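## Task

Scene 1: Coil the red wire around the reel as one strand that goes in a single direction and never turns back on itself. Keep going until the total unwound length left is less than one flange's radius. Only wire lying between the two flanges counts, not wire past their rims or in the central hole. At the end the reel must lie flat and entirely on the table.

## Robot and tools

ROBOT. Two arms, left_arm and right_arm. Each has six joints and a two-finger parallel gripper. The fingers point along the gripper's +z axis and separate along its y axis. end_effector_position is the spot between the finger pads, about 1 cm short of the tips. The URDF roots, in the scene frame, sit at left_arm (-0.031, +0.366, 0) and right_arm (+0.043, -0.236, 0), each with a slight yaw. A camera stand is fixed behind the arms.

FRAMES. Scene frame: origin at table-top height, midway between the nominal bases. +z is up, +x points out over the table, and left_arm is on the +y side. Arm names do not match image left and right. Each arm reports its hand pose (end_effector_position in m, end_effector_quat_wxyz) in its own base frame, and its commanded offsets use that base's axes too. Fixed cameras and the table use the scene frame. Reported poses may be off by a few centimetres, more at long reach.

execute_actions(actions, cameras). actions is a list of actions. Each action is a table of up to 15 rows, and each row is one 1/30 s control step. If a table is shorter than 15 rows, its last row repeats. A row is always 14 numbers in [-1, 1] covering both arms: left dx, dy, dz, rx, ry, rz, opening, then the same seven for right. dx..rz are an offset, not a pose. Every row counts from that arm's Hand target as it was when the action began, not from the row before, and it uses the arm's base axes. 1.0 equals 0.6 m or 180 degrees. rx, ry, rz form one rotation vector about the Hand target position. Sending the same offset again in a later action moves the arm that far again. opening is absolute: +1 is fully open (0.094 m), -1 is shut. A 0 there means half open, so always resend the opening you want. Six pose zeros re-request the current Hand target. Images are returned only if actions is empty or cameras names them: "all", a list of names, or [] for none.

move(target, speed, blend, opening_speed, grip_force, blocking, cameras). Moves each gripper in a straight line. target is one 14-number row laid out as above, or a list of up to 15 such rows. Every row is an offset from the Hand target at the start of the move, not from the previous row. speed is the top path speed in m/s, from 0.002 to 2.9, default 0.25. Rotation is capped at twice that value in rad/s. You can give one speed, or one per target. blend, in m, rounds the corners at intermediate targets. 0 means stop at each one. opening_speed is the rate of change of the opening on the -1..1 scale per second, at least 0.2. Use it to close gently. grip_force is the per-pad force cap in N, from 10 to 50, either one value or one per arm. It stays set until changed. Lower caps close more slowly. blocking=false returns early while the motion carries on. Each path is capped at 10 s. Moves do not avoid obstacles or the other arm. Faster moves stray more and strike harder. The result has a "move:" line with the ending (done, off_target, moving, held, fault) and limits such as paced or held. done means within 10 mm and 2 degrees of the target. Neither done nor off_target says anything about contact.

wait(seconds 0 to 10) lets the scene run while the arms keep their commands. stop brakes a running move. zoom_image(camera, region [x0,y0,x1,y1], at most 504x504 px) enlarges part of the latest image from cam_high, cam_low, cam_left_wrist or cam_right_wrist. Each image is 672x504. read_manual gives licence texts only. finished_scene(scene) ends the scene for good (scene 1 or 2). Only call it once the wound state holds without the robot touching anything.

RESULT LINES. Hand target is the last pose commanded after clipping. New offsets start from it. The gripper may stop a few cm short because of friction or load, and that alone does not mean contact. Send another action or the remaining offset to close the gap. Each step, the commanded orientation is clipped to within 40 degrees of the measured one. grip_measured uses the opening scale. It reads slightly wide when empty and somewhat narrower than a hard part when squeezing it. The last Joint positions number per arm is the opening in m. Tool commands lists the current commands. Joint torques include gravity. Joints 1 to 3 wrap sign at ±28 N m. A Joint velocities line reading "within noise" means the arm is still. Omitted lines mean no notable change.

CAUTIONS. A blocked arm keeps pushing until it is commanded back past its gripper. Never let the arms, grippers or wrist cameras press on each other. Never close one gripper on the other's fingers. A moderate collision between the arms can fail the scene. Do not slam fixed or heavy objects. Do not drop parts or release them while they are moving. Keep everything on the table. Do not strain the camera cables. Route paths around an arm's own base, not close past it. Heat builds when holding loads, reaching far out or pushing: MOTOR HOT appears at 75 °C. At 90 °C the arm folds and stays idle, and at 100 °C it goes limp. Loose objects may occasionally be nudged by outside pushes.

Each tool is called after "Emit:" by a JSON object that holds its "op" and its "data".

## Session

Emit:
{"op": "execute_actions", "data": {"actions": []}}

Scene clock: 0.00 s.
left_arm: end_effector_position=(+0.3939, +0.0183, +0.0938) grip_measured=+1.000 end_effector_quat_wxyz=(+0.562, -0.063, +0.824, +0.024) | right_arm: end_effector_position=(+0.4005, -0.0469, +0.1105) grip_measured=+1.000 end_effector_quat_wxyz=(+0.589, +0.106, +0.792, -0.123)
Joint positions: left_arm=[-0.012 1.508 0.377 0.753 -0.123 -0.082 0.094] | right_arm=[0.041 1.564 0.399 0.865 0.364 0.036 0.094]
Joint velocities: within noise
Joint torques (N m): no reading
Motor temperatures (°C): left_arm=[28 30 32 27 23 25 25] | right_arm=[24 29 28 32 23 25 23]
Heat: left arm: 32 °C; right arm: 32 °C.
Hand target: left_arm +0.3970, +0.0184, +0.1017; +0.572, -0.064, +0.818, +0.024 | right_arm +0.4009, -0.0472, +0.1117; +0.589, +0.106, +0.792, -0.124
Tool commands: left_gripper/opening=+1.0 right_gripper/opening=+1.0

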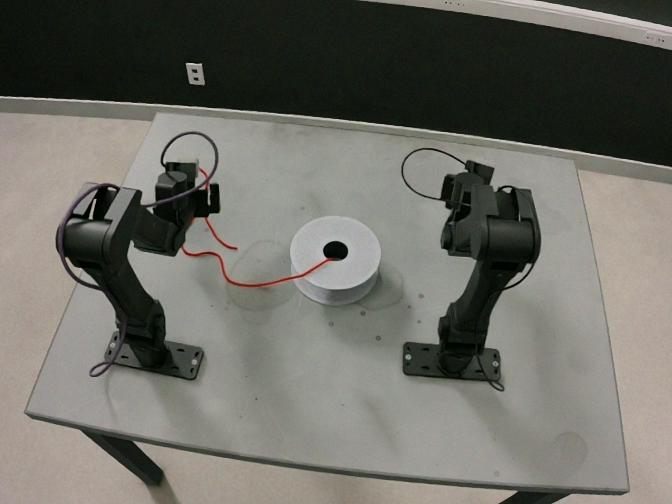

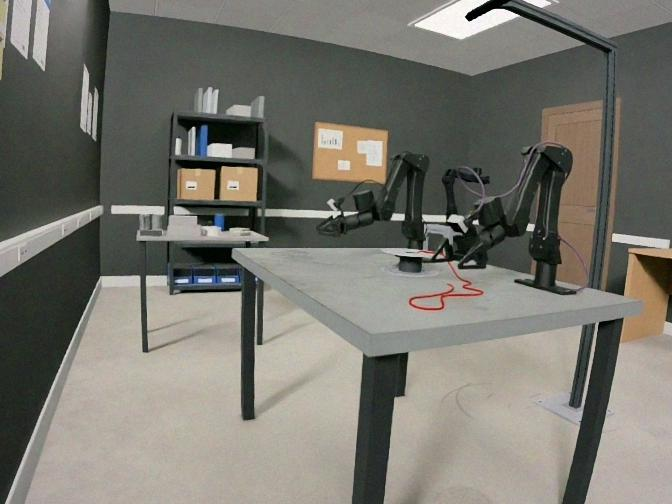

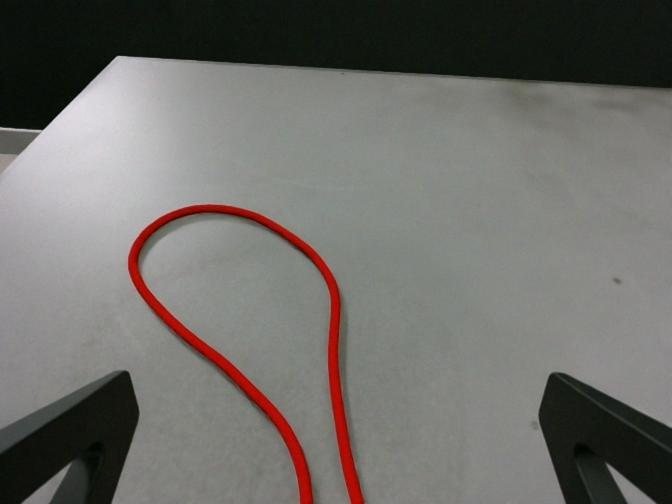

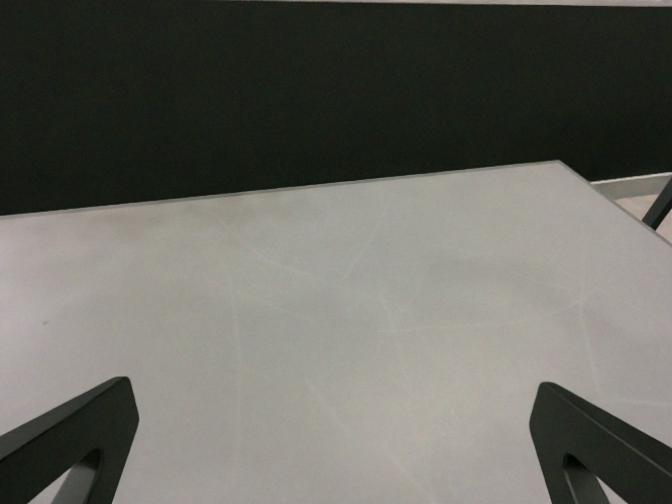

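Emit:
{"op": "zoom_image", "data": {"camera": "cam_high", "region": [160, 140, 400, 320]}}

Emit:
{"op": "zoom_image", "data": {"camera": "cam_low", "region": [300, 180, 552, 369]}}

Emit:
{"op": "zoom_image", "data": {"camera": "cam_high", "region": [280, 205, 392, 311]}}

Scaled by 2.100 from the camera's 672x504 image, which has a finer 960x720 frame.

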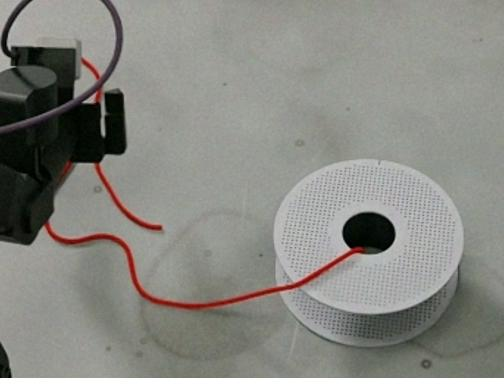

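Scaled by 2.000 from the camera's 672x504 image, which has a finer 960x720 frame.

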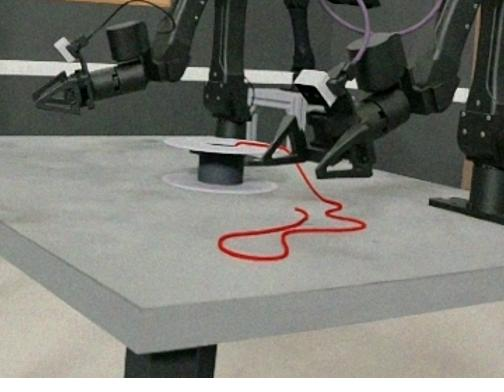

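Scaled by 4.500 from the camera's 672x504 image, which has a finer 960x720 frame.

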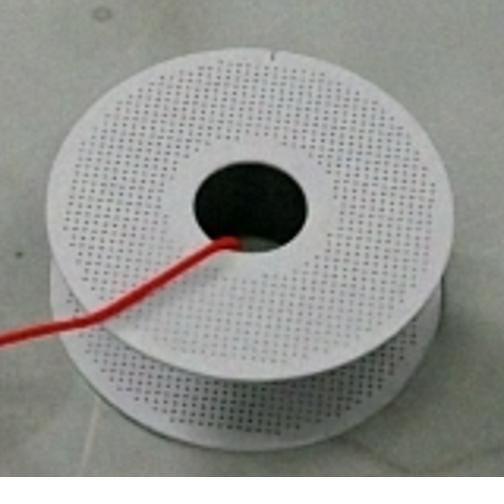

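Emit:
{"op": "move", "data": {"target": [0,0,0,0,0,0,1,-0.323,0.505,0.32,-0.098,0.420,0.309,1], "cameras": ["all"]}}

Scene clock: 19.33 s.
left_arm: end_effector_position=(+0.3939, +0.0183, +0.0938) grip_measured=+1.000 end_effector_quat_wxyz=(+0.562, -0.063, +0.824, +0.024) | right_arm: end_effector_position=(+0.2093, +0.2540, +0.3027) grip_measured=+1.000 end_effector_quat_wxyz=(+0.184, -0.410, +0.890, +0.081)
Joint positions: left_arm=[-0.012 1.508 0.377 0.753 -0.123 -0.082 0.094] | right_arm=[0.888 1.603 2.004 -1.567 0.016 0.02 0.094]
Joint torques (N m): left_arm=[0.02 -4.49 6.01 1.76 -0.04 0] | right_arm=[0.1 -6.13 8.39 0.82 -0.13 -0.09]
Heat: left arm: 32 °C; right arm: 34 °C.
Hand target: left_arm +0.3970, +0.0184, +0.1017; +0.572, -0.064, +0.818, +0.024 | right_arm +0.2071, +0.2559, +0.3038; +0.000, -0.423, +0.906, +0.000
Off the commanded pose: left_arm 0.009 m, 1 deg | right_arm 0.003 m, 23 deg.
joint sent to its limit (right arm) — joint 4 (wrist pitch), lower limit. The joint targets are off in orientation, not in position.
move: off_target (right_arm)

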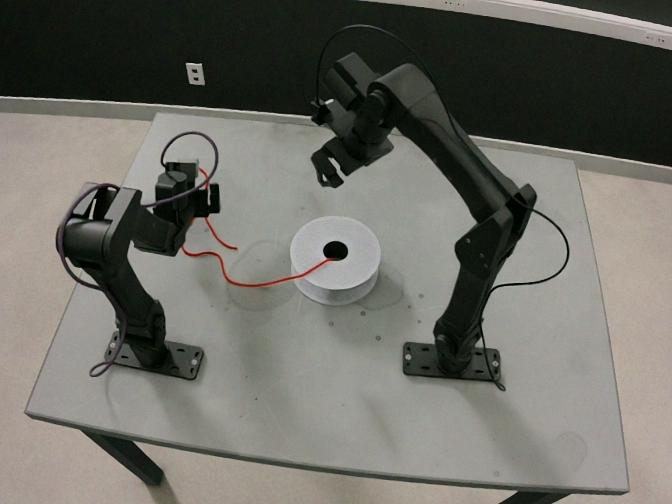

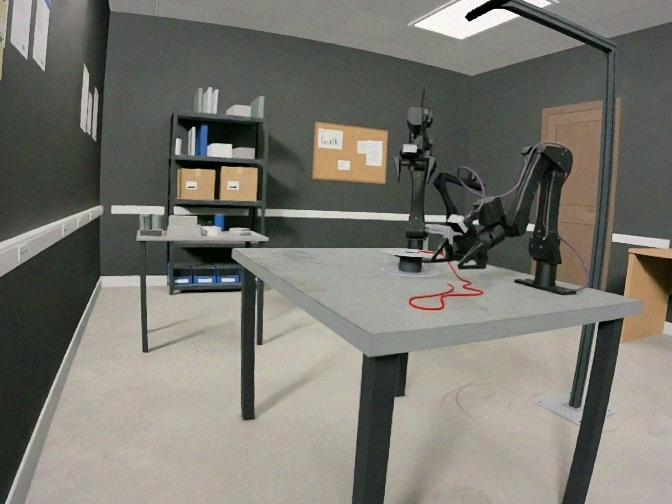

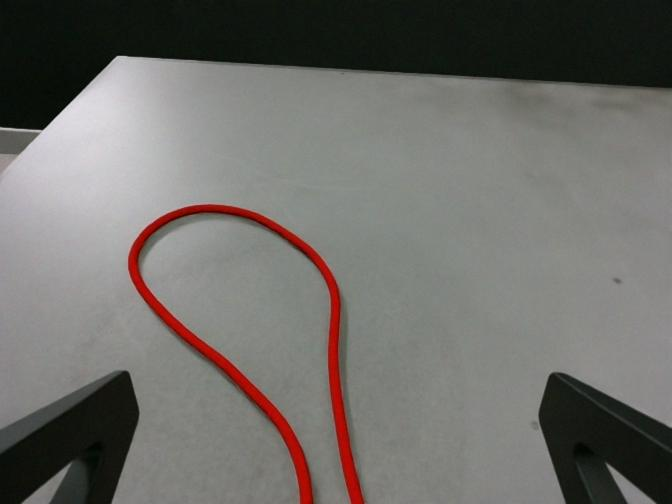

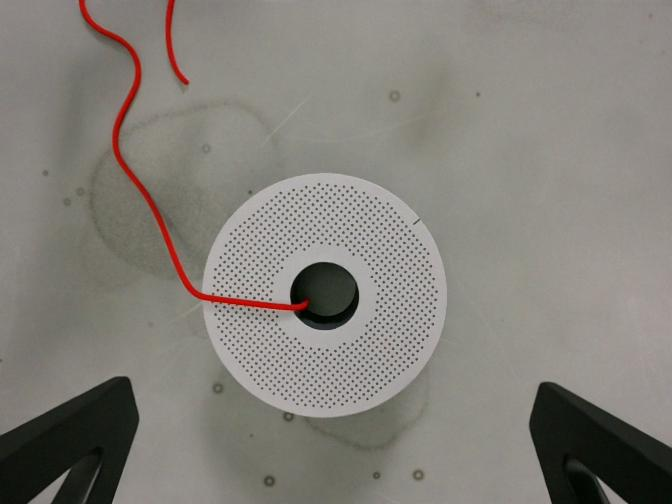

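Emit:
{"op": "zoom_image", "data": {"camera": "cam_right_wrist", "region": [270, 240, 380, 350]}}

Emit:
{"op": "zoom_image", "data": {"camera": "cam_right_wrist", "region": [190, 160, 460, 430]}}

Scaled by 4.582 from the camera's 672x504 image, which has a finer 960x720 frame.

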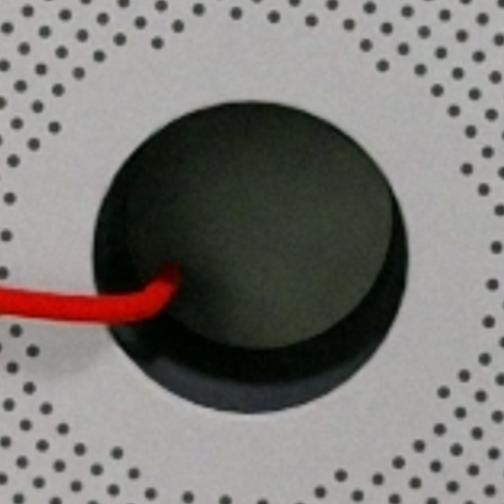

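Scaled by 1.867 from the camera's 672x504 image, which has a finer 960x720 frame.

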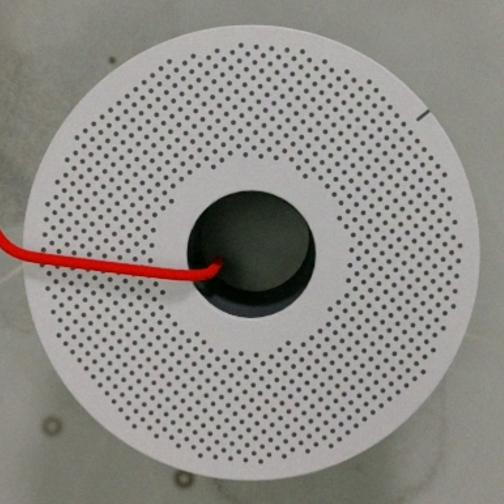

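Emit:
{"op": "move", "data": {"target": [-0.22,0.0,0.30,0,0.3,0,1,0,0,0,0,0,0,1], "cameras": ["all"]}}

Scene clock: 47.53 s.
left_arm: end_effector_position=(+0.2666, +0.0192, +0.2744) grip_measured=+1.000 end_effector_quat_wxyz=(+0.163, -0.044, +0.984, +0.051) | right_arm: end_effector_position=(+0.2090, +0.2542, +0.3027) grip_measured=+1.000 end_effector_quat_wxyz=(+0.183, -0.410, +0.890, +0.081)
Joint positions: left_arm=[-0.012 1.39 1.703 -1.56 -0.119 -0.082 0.094] | right_arm=[0.888 1.603 2.004 -1.567 0.015 0.02 0.094]
Joint torques (N m): left_arm=[-0.01 -3.56 7.27 0.57 -0.04 0] | right_arm=[0.01 -6.15 8.25 0.81 -0.14 -0.09]
Heat: left arm: 33 °C; right arm: 34 °C.
Hand target: left_arm +0.2650, +0.0184, +0.2817; +0.138, -0.046, +0.988, +0.050 | right_arm +0.2071, +0.2559, +0.3038; +0.000, -0.423, +0.906, +0.000
Off the commanded pose: left_arm 0.007 m, 3 deg | right_arm 0.003 m, 23 deg.
joint sent to its limit (left arm) — joint 4 (wrist pitch), lower limit. The joint targets are off in orientation, not in position.
joint sent to its limit (right arm) — joint 4 (wrist pitch), lower limit. The joint targets are off in orientation, not in position.
move: off_target (left_arm, right_arm)

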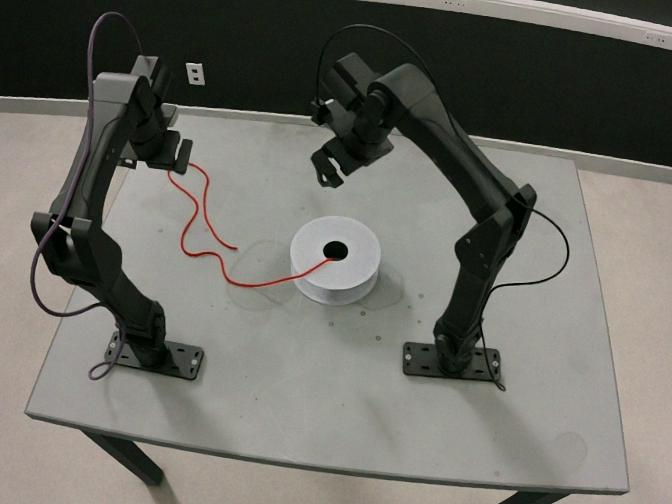

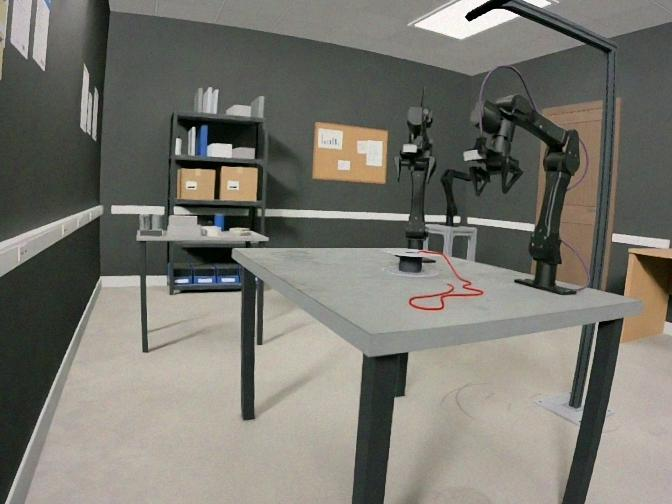

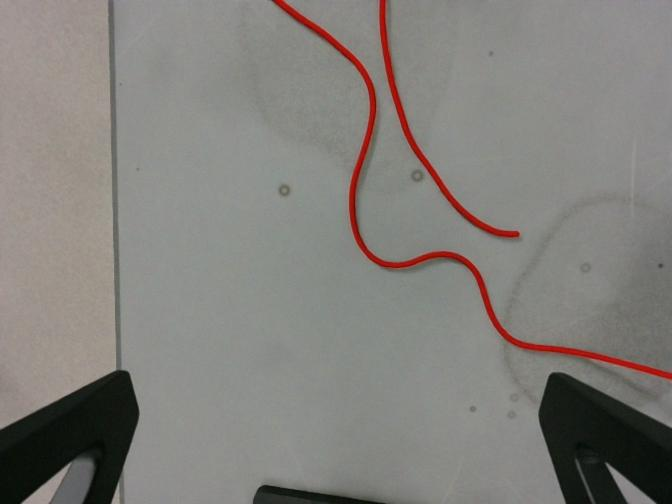

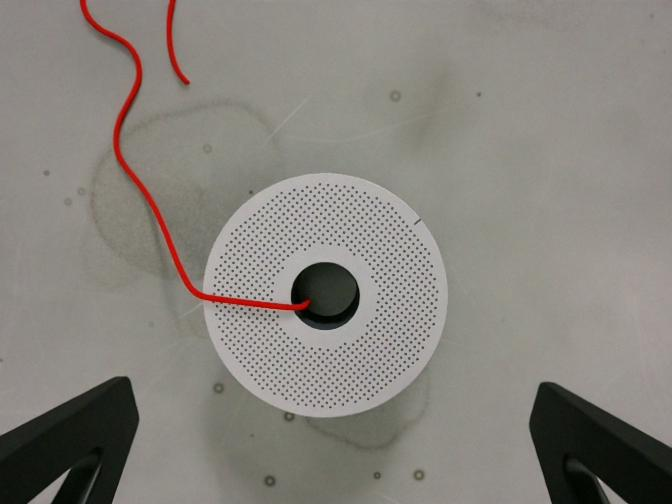

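Emit:
{"op": "move", "data": {"target": [0,0,0,0,0,0,1,-0.01,-0.0015,-0.273,0,0,-0.1556,-0.7], "cameras": ["cam_high","cam_right_wrist"]}}

Scene clock: 52.03 s.
left_arm: end_effector_position=(+0.2665, +0.0192, +0.2744) grip_measured=+1.000 end_effector_quat_wxyz=(+0.163, -0.044, +0.984, +0.051) | right_arm: end_effector_position=(+0.2011, +0.2533, +0.1450) grip_measured=-0.698 end_effector_quat_wxyz=(+0.005, -0.197, +0.980, -0.002)
Joint positions: left_arm=[-0.012 1.39 1.703 -1.56 -0.119 -0.082 0.094] | right_arm=[0.902 1.764 1.595 -1.396 0.01 0.505 0.014]
Joint torques (N m): left_arm=[-0.01 -3.56 7.25 0.6 -0.04 0] | right_arm=[-0.25 -8.83 6.24 0.33 -0.13 0.12]
Heat: left arm: 33 °C; right arm: 34 °C.
Hand target: left_arm +0.2650, +0.0184, +0.2817; +0.138, -0.046, +0.988, +0.050 | right_arm +0.2011, +0.2549, +0.1399; +0.000, -0.191, +0.982, +0.000
Off the commanded pose: left_arm 0.007 m, 3 deg | right_arm 0.005 m, 1 deg.
joint sent to its limit (left arm) — joint 4 (wrist pitch), lower limit. The joint targets are off in orientation, not in position.
move: off_target (left_arm)
Images, in order (width x height): cam_high 672x504, cam_right_wrist 672x504.

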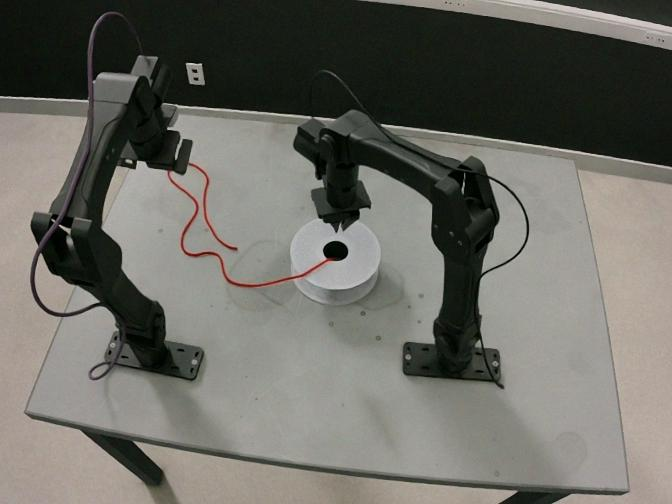

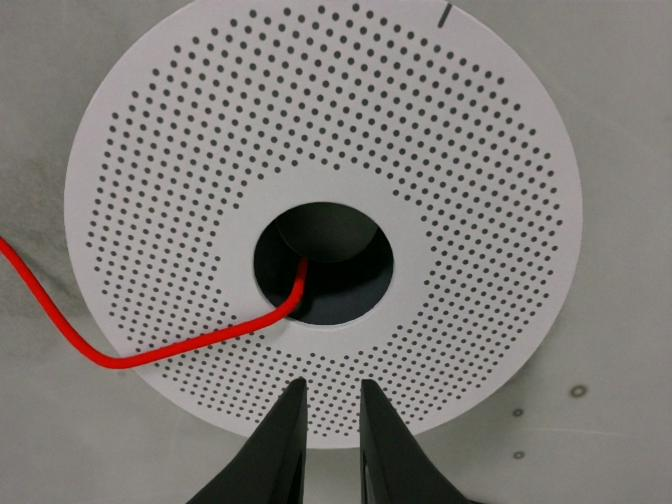

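Emit:
{"op": "move", "data": {"target": [[0,0,0,0,0,0,1,-0.002,0.006,-0.09,0,0,0.0722,-1],[0,0,0,0,0,0,1,-0.002,0.006,-0.15,0,0,0.0722,-1]], "speed": [0.15,0.05], "cameras": ["cam_high","cam_right_wrist"]}}

Scene clock: 58.03 s.
left_arm: end_effector_position=(+0.2665, +0.0192, +0.2744) grip_measured=+1.000 end_effector_quat_wxyz=(+0.163, -0.044, +0.984, +0.051) | right_arm: end_effector_position=(+0.2039, +0.2570, +0.0581) grip_measured=-0.982 end_effector_quat_wxyz=(+0.009, -0.293, +0.956, +0.000)
Joint positions: left_arm=[-0.012 1.39 1.703 -1.56 -0.119 -0.082 0.094] | right_arm=[0.902 1.805 1.297 -1.048 0.009 0.306 0.001]
Joint torques (N m): left_arm=[-0.01 -3.56 7.28 0.6 -0.04 0] | right_arm=[0.61 -8.44 6.08 0.38 -0.13 -0.1]
Heat: left arm: 33 °C; right arm: 33 °C.
Hand target: left_arm +0.2650, +0.0184, +0.2817; +0.138, -0.046, +0.988, +0.050 | right_arm +0.1999, +0.2586, +0.0500; +0.000, -0.301, +0.954, +0.000
Off the commanded pose: left_arm 0.007 m, 3 deg | right_arm 0.009 m, 1 deg.
joint sent to its limit (left arm) — joint 4 (wrist pitch), lower limit. The joint targets are off in orientation, not in position.
move: off_target (left_arm)
Images, in order (width x height): cam_high 672x504, cam_right_wrist 672x504.

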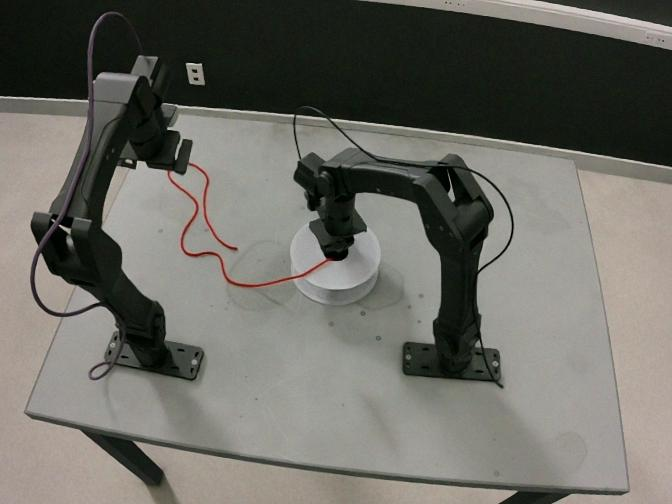

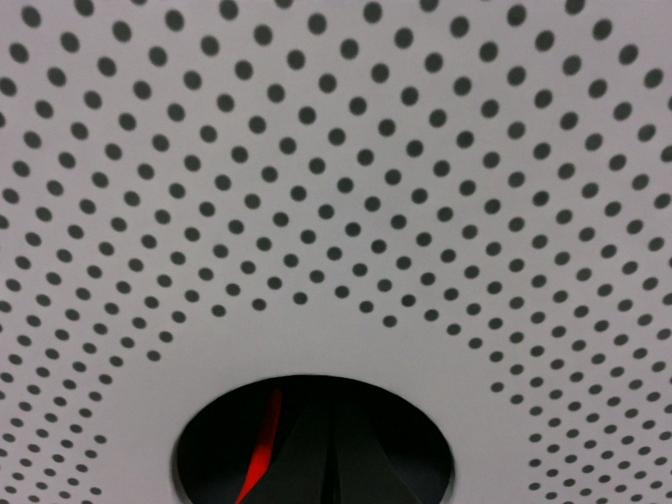

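Emit:
{"op": "zoom_image", "data": {"camera": "cam_right_wrist", "region": [150, 340, 480, 504]}}

Emit:
{"op": "zoom_image", "data": {"camera": "cam_high", "region": [280, 205, 392, 311]}}

Scaled by 1.527 from the camera's 672x504 image, which has a finer 960x720 frame.

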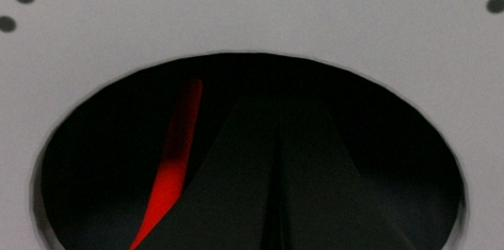

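Scaled by 4.500 from the camera's 672x504 image, which has a finer 960x720 frame.

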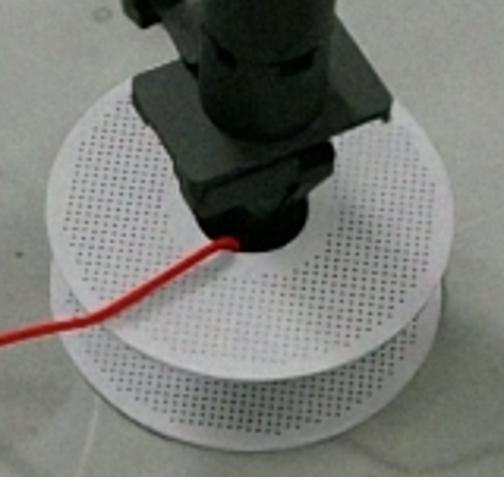

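Emit:
{"op": "move", "data": {"target": [0,0,0,0,0,0,1,0,0,0,0,0,0,-0.2], "grip_force": [50,25], "opening_speed": 0.4, "cameras": ["cam_right_wrist"]}}

Emit:
{"op": "zoom_image", "data": {"camera": "cam_right_wrist", "region": [150, 340, 480, 504]}}

Scene clock: 62.30 s.
left_arm: end_effector_position=(+0.2665, +0.0192, +0.2744) grip_measured=+1.000 end_effector_quat_wxyz=(+0.163, -0.044, +0.984, +0.051) | right_arm: end_effector_position=(+0.2010, +0.2571, +0.0586) grip_measured=-0.210 end_effector_quat_wxyz=(+0.004, -0.294, +0.956, +0.003)
Joint positions: left_arm=[-0.012 1.39 1.703 -1.56 -0.119 -0.082 0.094] | right_arm=[0.904 1.804 1.297 -1.055 -0.001 0.306 0.037]
Joint torques (N m): left_arm=[0.01 -3.58 7.3 0.6 -0.04 0] | right_arm=[0.43 -8.31 6 0.46 -0.05 -0.08]
Heat: left arm: 34 °C; right arm: 33 °C.
Hand target: left_arm +0.2650, +0.0184, +0.2817; +0.138, -0.046, +0.988, +0.050 | right_arm +0.1999, +0.2586, +0.0500; +0.000, -0.301, +0.954, +0.000
Off the commanded pose: left_arm 0.007 m, 3 deg | right_arm 0.009 m, 1 deg.
joint sent to its limit (left arm) — joint 4 (wrist pitch), lower limit. The joint targets are off in orientation, not in position.
grip_force (N): 50, 25
move: off_target (left_arm)
Images, in order (width x height): cam_right_wrist 672x504.

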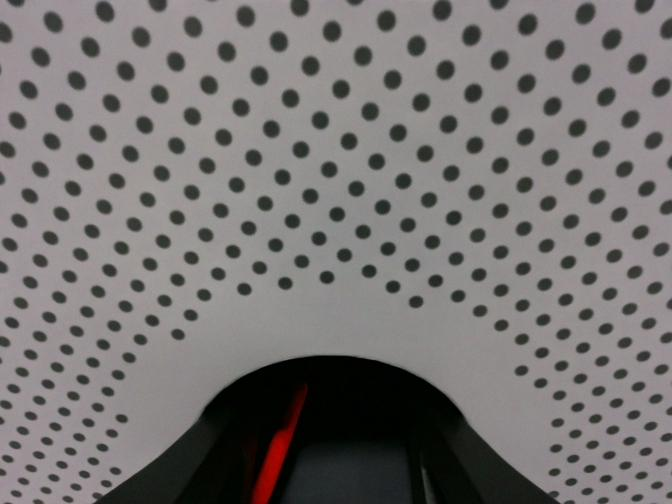

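Scaled by 1.527 from the camera's 672x504 image, which has a finer 960x720 frame.

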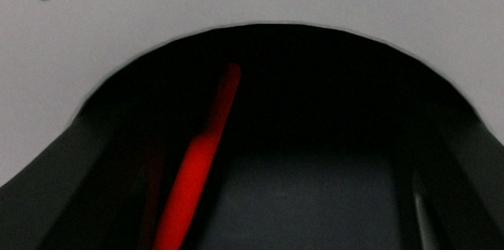

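Emit:
{"op": "move", "data": {"target": [0,0,0,0,0,0,1,0,0,0,0,0,0,0.0], "opening_speed": 0.4, "cameras": ["cam_right_wrist","cam_high"]}}

Emit:
{"op": "zoom_image", "data": {"camera": "cam_right_wrist", "region": [150, 340, 480, 504]}}

Emit:
{"op": "zoom_image", "data": {"camera": "cam_high", "region": [280, 205, 392, 311]}}

Scene clock: 64.97 s.
left_arm: end_effector_position=(+0.2665, +0.0192, +0.2744) grip_measured=+1.000 end_effector_quat_wxyz=(+0.163, -0.044, +0.984, +0.051) | right_arm: end_effector_position=(+0.2009, +0.2571, +0.0618) grip_measured=-0.120 end_effector_quat_wxyz=(+0.006, -0.295, +0.956, +0.005)
Joint positions: left_arm=[-0.012 1.39 1.703 -1.56 -0.119 -0.082 0.094] | right_arm=[0.904 1.794 1.299 -1.06 -0.001 0.306 0.041]
Joint torques (N m): left_arm=[-0.01 -3.58 7.28 0.6 -0.04 0.01] | right_arm=[0.44 -7.47 5.87 0.52 -0.02 -0.11]
Heat: left arm: 34 °C; right arm: 33 °C.
Hand target: left_arm +0.2650, +0.0184, +0.2817; +0.138, -0.046, +0.988, +0.050 | right_arm +0.1999, +0.2586, +0.0499; +0.000, -0.301, +0.954, +0.000
Off the commanded pose: left_arm 0.007 m, 3 deg | right_arm 0.012 m, 1 deg.
joint sent to its limit (left arm) — joint 4 (wrist pitch), lower limit. The joint targets are off in orientation, not in position.
grip_force (N): 50, 25
move: off_target (left_arm, right_arm)
Images, in order (width x height): cam_high 672x504, cam_right_wrist 672x504.

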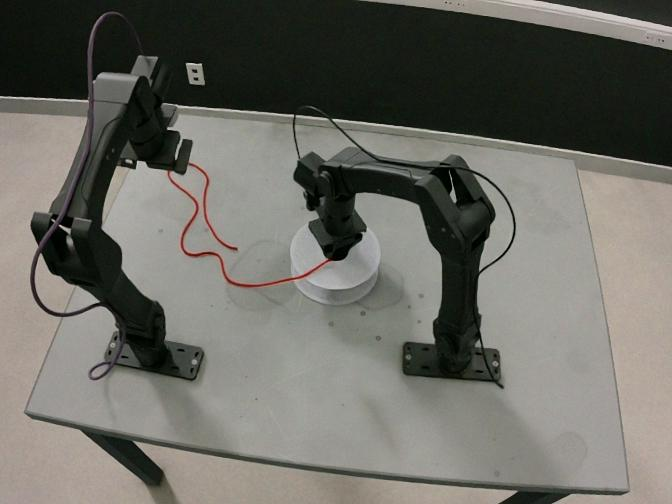

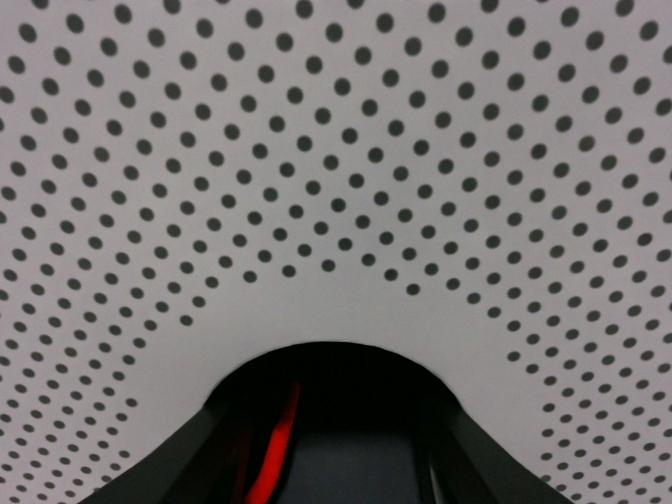

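Scaled by 1.527 from the camera's 672x504 image, which has a finer 960x720 frame.

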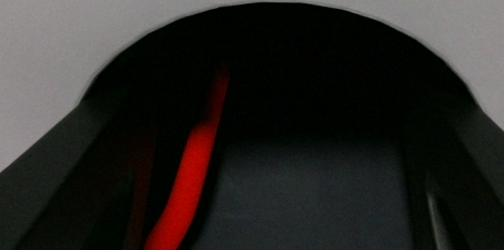

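Scaled by 4.500 from the camera's 672x504 image, which has a finer 960x720 frame.

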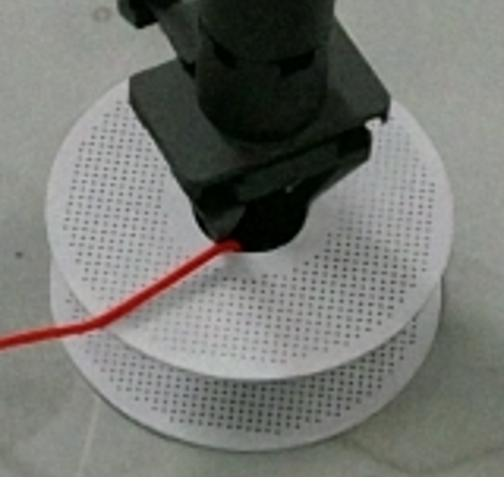

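Emit:
{"op": "move", "data": {"target": [0,0,0,0,0,0,1,0.133,-0.056,0.006,0,0,0,0.0], "speed": 0.06, "cameras": ["all"]}}

Emit:
{"op": "zoom_image", "data": {"camera": "cam_high", "region": [160, 140, 400, 320]}}

Scene clock: 78.53 s.
left_arm: end_effector_position=(+0.2665, +0.0192, +0.2744) grip_measured=+1.000 end_effector_quat_wxyz=(+0.163, -0.044, +0.984, +0.051) | right_arm: end_effector_position=(+0.2733, +0.2317, +0.0680) grip_measured=-0.045 end_effector_quat_wxyz=(+0.011, -0.299, +0.954, +0.019)
Joint positions: left_arm=[-0.012 1.39 1.703 -1.56 -0.119 -0.082 0.094] | right_arm=[0.687 1.889 1.445 -1.092 -0.026 0.08 0.045]
Joint torques (N m): left_arm=[0.01 -3.56 7.27 0.6 -0.04 0.01] | right_arm=[-1.24 -7.21 7.6 0.34 0.22 -0.2]
Heat: left arm: 34 °C; right arm: 32 °C.
Hand target: left_arm +0.2650, +0.0184, +0.2817; +0.138, -0.046, +0.988, +0.050 | right_arm +0.2797, +0.2250, +0.0535; +0.000, -0.301, +0.954, +0.000
Off the commanded pose: left_arm 0.007 m, 3 deg | right_arm 0.017 m, 3 deg.
joint sent to its limit (left arm) — joint 4 (wrist pitch), lower limit. The joint targets are off in orientation, not in position.
grip_force (N): 50, 25
move: off_target (left_arm, right_arm)

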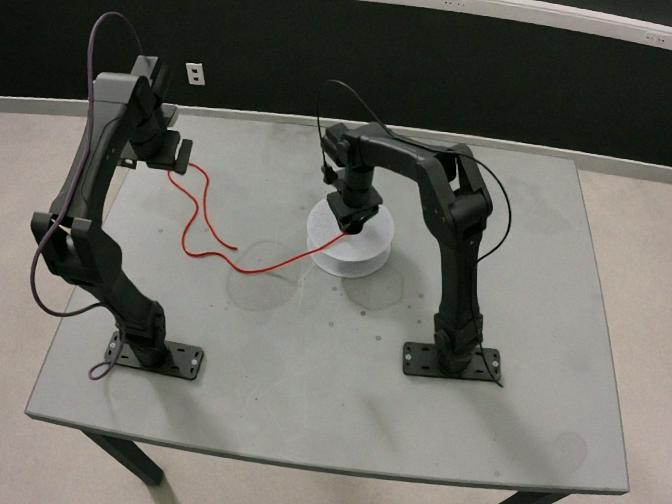

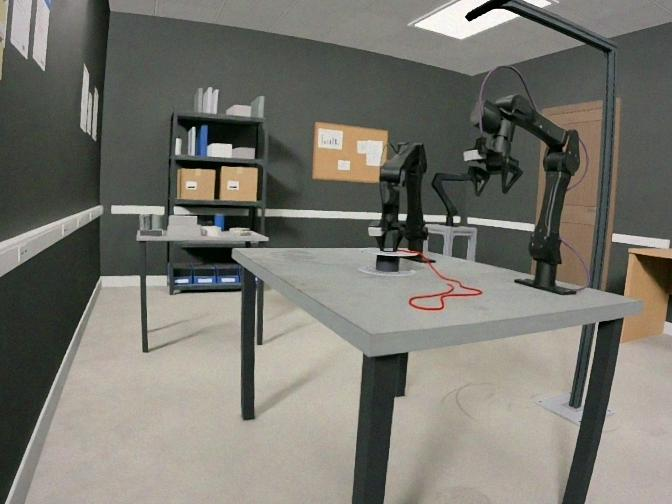

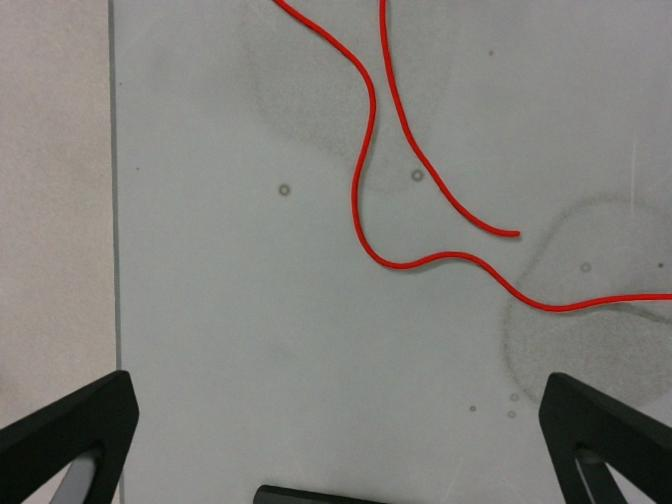

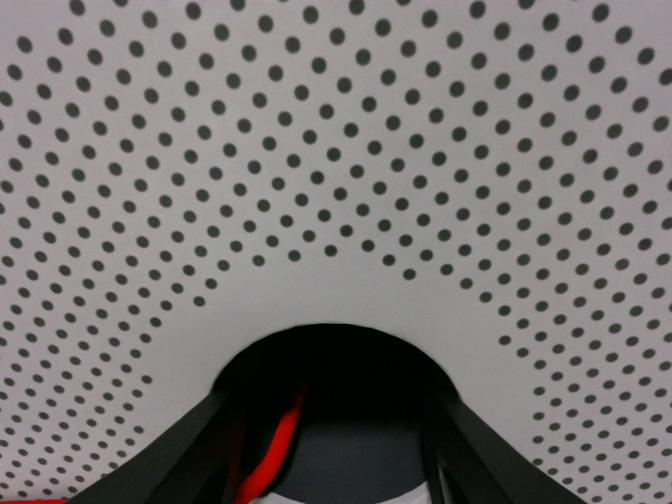

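Scaled by 2.100 from the camera's 672x504 image, which has a finer 960x720 frame.

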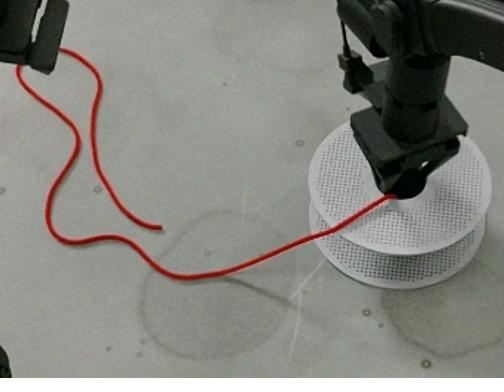

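Emit:
{"op": "move", "data": {"target": [-0.0067,-0.281,-0.32,0.035,0.097,-0.471,0.2,0,0,0,0,0,0,0.0], "cameras": ["cam_left_wrist","cam_high"]}}

Scene clock: 88.97 s.
left_arm: end_effector_position=(+0.2596, -0.1456, +0.0910) grip_measured=+0.202 end_effector_quat_wxyz=(-0.006, +0.638, +0.770, +0.004) | right_arm: end_effector_position=(+0.2733, +0.2317, +0.0680) grip_measured=-0.045 end_effector_quat_wxyz=(+0.011, -0.299, +0.954, +0.019)
Joint positions: left_arm=[-0.52 1.69 1.293 -1.185 -0.009 0.865 0.056] | right_arm=[0.687 1.889 1.445 -1.092 -0.026 0.08 0.045]
Joint torques (N m): left_arm=[-0.38 -5.41 5.72 0.26 0.1 0.06] | right_arm=[-1.21 -7.15 7.47 0.33 0.2 -0.19]
Heat: left arm: 34 °C; right arm: 32 °C.
Hand target: left_arm +0.2611, -0.1502, +0.0897; +0.000, +0.644, +0.765, +0.000 | right_arm +0.2797, +0.2250, +0.0535; +0.000, -0.301, +0.954, +0.000
Off the commanded pose: left_arm 0.005 m, 1 deg | right_arm 0.017 m, 3 deg.
grip_force (N): 50, 25
move: off_target (right_arm)
Images, in order (width x height): cam_high 672x504, cam_left_wrist 672x504.

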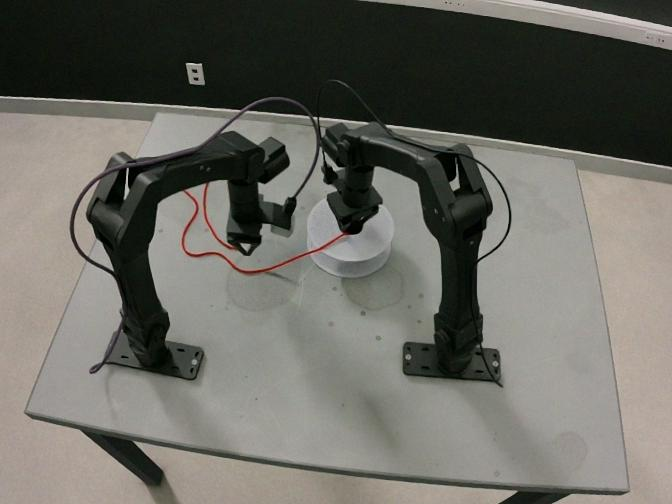

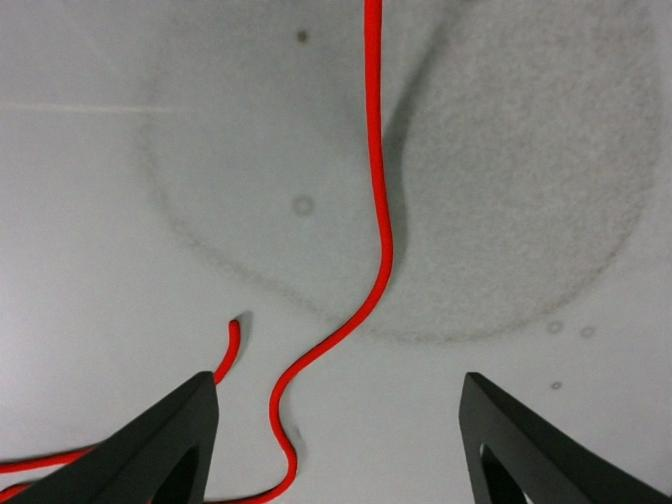

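Emit:
{"op": "move", "data": {"target": [[-0.029,-0.030,0,0,0,0,-0.2,0,0,0,0,0,0,0.0],[-0.029,-0.030,-0.127,0,0,0,-0.2,0,0,0,0,0,0,0.0]], "speed": [0.15,0.08], "cameras": ["cam_left_wrist","cam_high"]}}

Scene clock: 93.37 s.
left_arm: end_effector_position=(+0.2436, -0.1650, +0.0162) grip_measured=-0.198 end_effector_quat_wxyz=(-0.003, +0.645, +0.765, +0.003) | right_arm: end_effector_position=(+0.2733, +0.2317, +0.0680) grip_measured=-0.045 end_effector_quat_wxyz=(+0.011, -0.299, +0.954, +0.019)
Joint positions: left_arm=[-0.603 1.76 1.063 -0.88 -0.007 0.798 0.038] | right_arm=[0.687 1.889 1.445 -1.092 -0.026 0.08 0.045]
Joint torques (N m): left_arm=[-0.31 -5.44 4.83 0.28 0.08 -0.06] | right_arm=[-1.29 -7.12 7.51 0.35 0.2 -0.2]
Heat: left arm: 34 °C; right arm: 32 °C.
Hand target: left_arm +0.2436, -0.1681, +0.0134; +0.000, +0.644, +0.765, +0.000 | right_arm +0.2797, +0.2250, +0.0535; +0.000, -0.301, +0.954, +0.000
Off the commanded pose: left_arm 0.004 m, 1 deg | right_arm 0.017 m, 3 deg.
grip_force (N): 50, 25
move: off_target (right_arm)
Images, in order (width x height): cam_high 672x504, cam_left_wrist 672x504.

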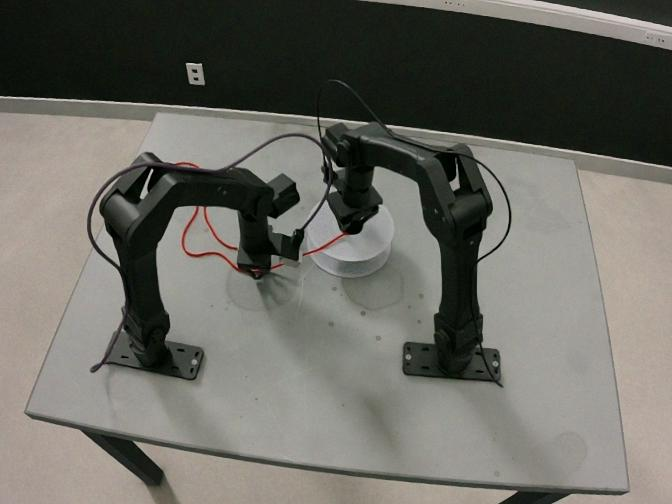

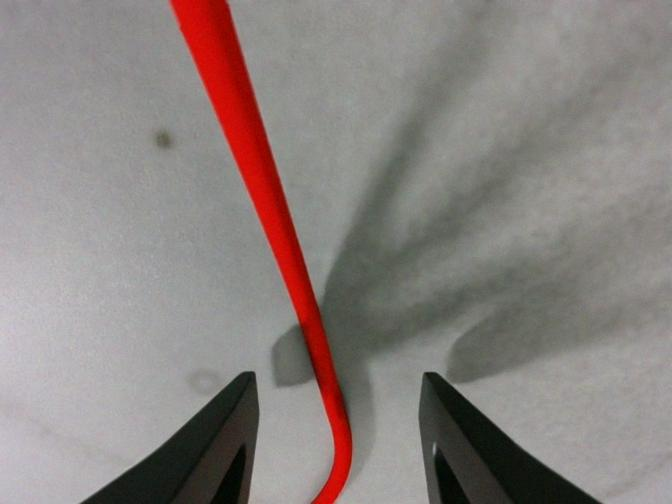

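Emit:
{"op": "move", "data": {"target": [[0,0,-0.008,0,0,0,-0.2,0,0,0,0,0,0,0.0],[0,0,-0.008,0,0,0,-0.96,0,0,0,0,0,0,0.0]], "speed": [0.08,0.08], "grip_force": [20,25], "cameras": ["cam_left_wrist"]}}

Scene clock: 97.80 s.
left_arm: end_effector_position=(+0.2453, -0.1662, +0.0130) grip_measured=-0.924 end_effector_quat_wxyz=(+0.001, +0.644, +0.765, +0.004) | right_arm: end_effector_position=(+0.2733, +0.2317, +0.0680) grip_measured=-0.045 end_effector_quat_wxyz=(+0.011, -0.299, +0.954, +0.019)
Joint positions: left_arm=[-0.603 1.764 1.055 -0.858 -0.007 0.797 0.004] | right_arm=[0.687 1.889 1.445 -1.092 -0.026 0.08 0.045]
Joint torques (N m): left_arm=[-0.32 -5.2 4.62 0.27 0.08 -0.06] | right_arm=[-1.29 -7.08 7.54 0.34 0.21 -0.21]
Heat: left arm: 34 °C; right arm: 32 °C.
Hand target: left_arm +0.2437, -0.1682, +0.0087; +0.000, +0.644, +0.765, +0.000 | right_arm +0.2797, +0.2250, +0.0535; +0.000, -0.301, +0.954, +0.000
Off the commanded pose: left_arm 0.005 m, 0 deg | right_arm 0.017 m, 3 deg.
grip_force (N): 20, 25
move: off_target (right_arm)
Images, in order (width x height): cam_left_wrist 672x504.

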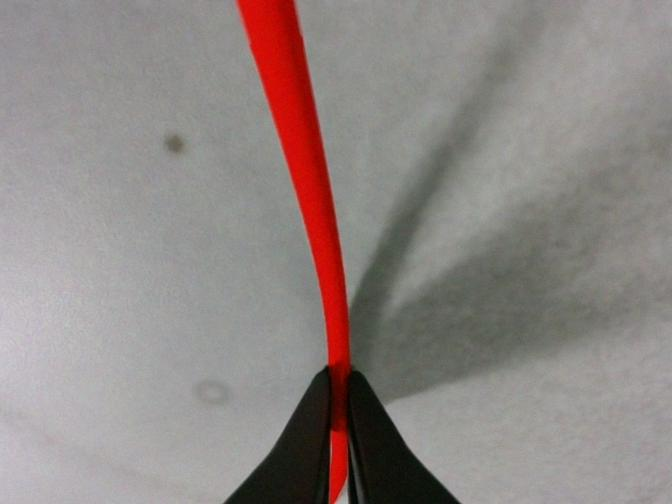

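Emit:
{"op": "move", "data": {"target": [-0.14,-0.073,0.022,0,0,0.167,-0.96,0,0,0,0,0,0,0.0], "speed": 0.1, "cameras": ["all"]}}

Emit:
{"op": "zoom_image", "data": {"camera": "cam_high", "region": [180, 140, 420, 320]}}

Scene clock: 102.97 s.
left_arm: end_effector_position=(+0.1664, -0.2142, +0.0166) grip_measured=-0.926 end_effector_quat_wxyz=(+0.003, +0.423, +0.906, +0.004) | right_arm: end_effector_position=(+0.2733, +0.2317, +0.0680) grip_measured=-0.045 end_effector_quat_wxyz=(+0.011, -0.299, +0.954, +0.019)
Joint positions: left_arm=[-0.92 1.67 0.96 -0.86 -0.009 -0.046 0.003] | right_arm=[0.687 1.889 1.445 -1.092 -0.026 0.08 0.045]
Joint torques (N m): left_arm=[-0.65 -7.27 4.44 -0.09 0.11 -0.08] | right_arm=[-1.32 -6.99 7.47 0.33 0.22 -0.22]
Heat: left arm: 33 °C; right arm: 32 °C.
Hand target: left_arm +0.1597, -0.2120, +0.0219; +0.000, +0.423, +0.906, +0.000 | right_arm +0.2797, +0.2250, +0.0535; +0.000, -0.301, +0.954, +0.000
Off the commanded pose: left_arm 0.009 m, 1 deg | right_arm 0.017 m, 3 deg.
grip_force (N): 20, 25
move: off_target (right_arm)

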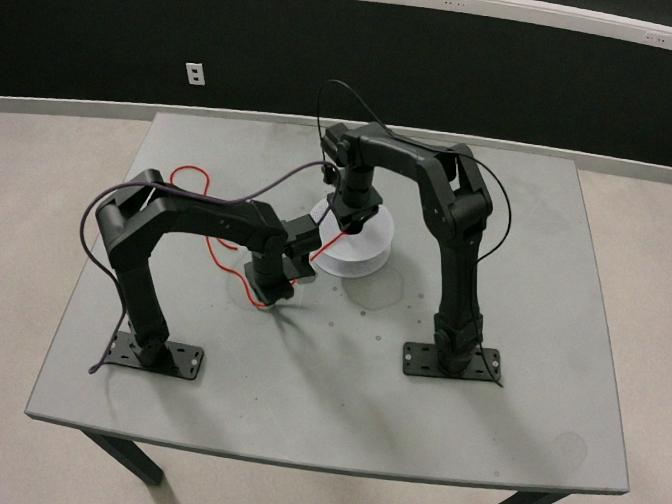

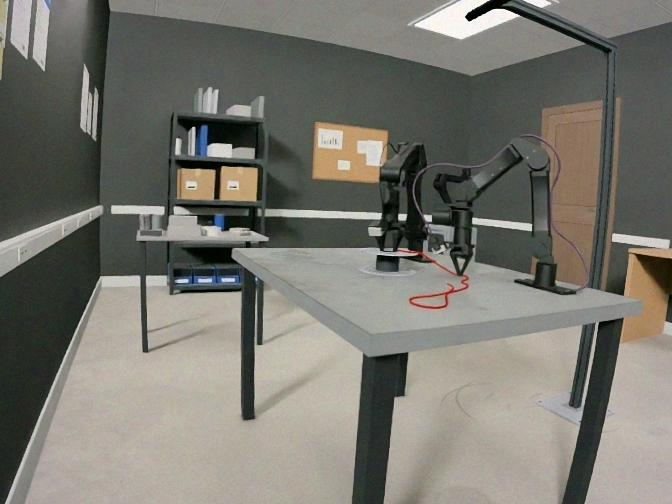

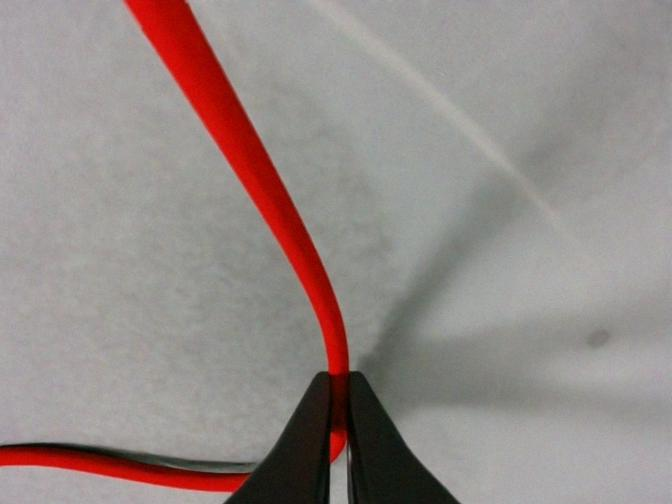

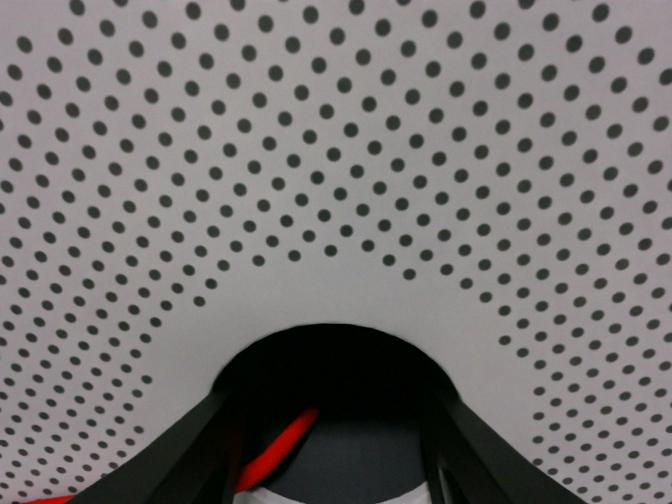

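Scaled by 2.100 from the camera's 672x504 image, which has a finer 960x720 frame.

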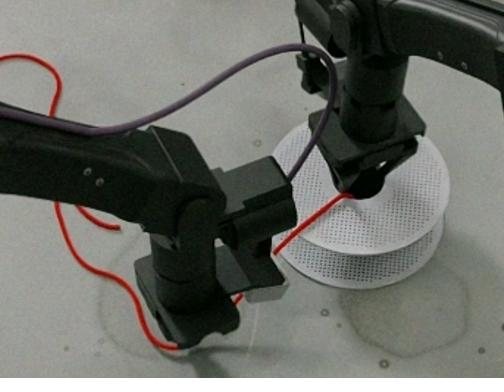

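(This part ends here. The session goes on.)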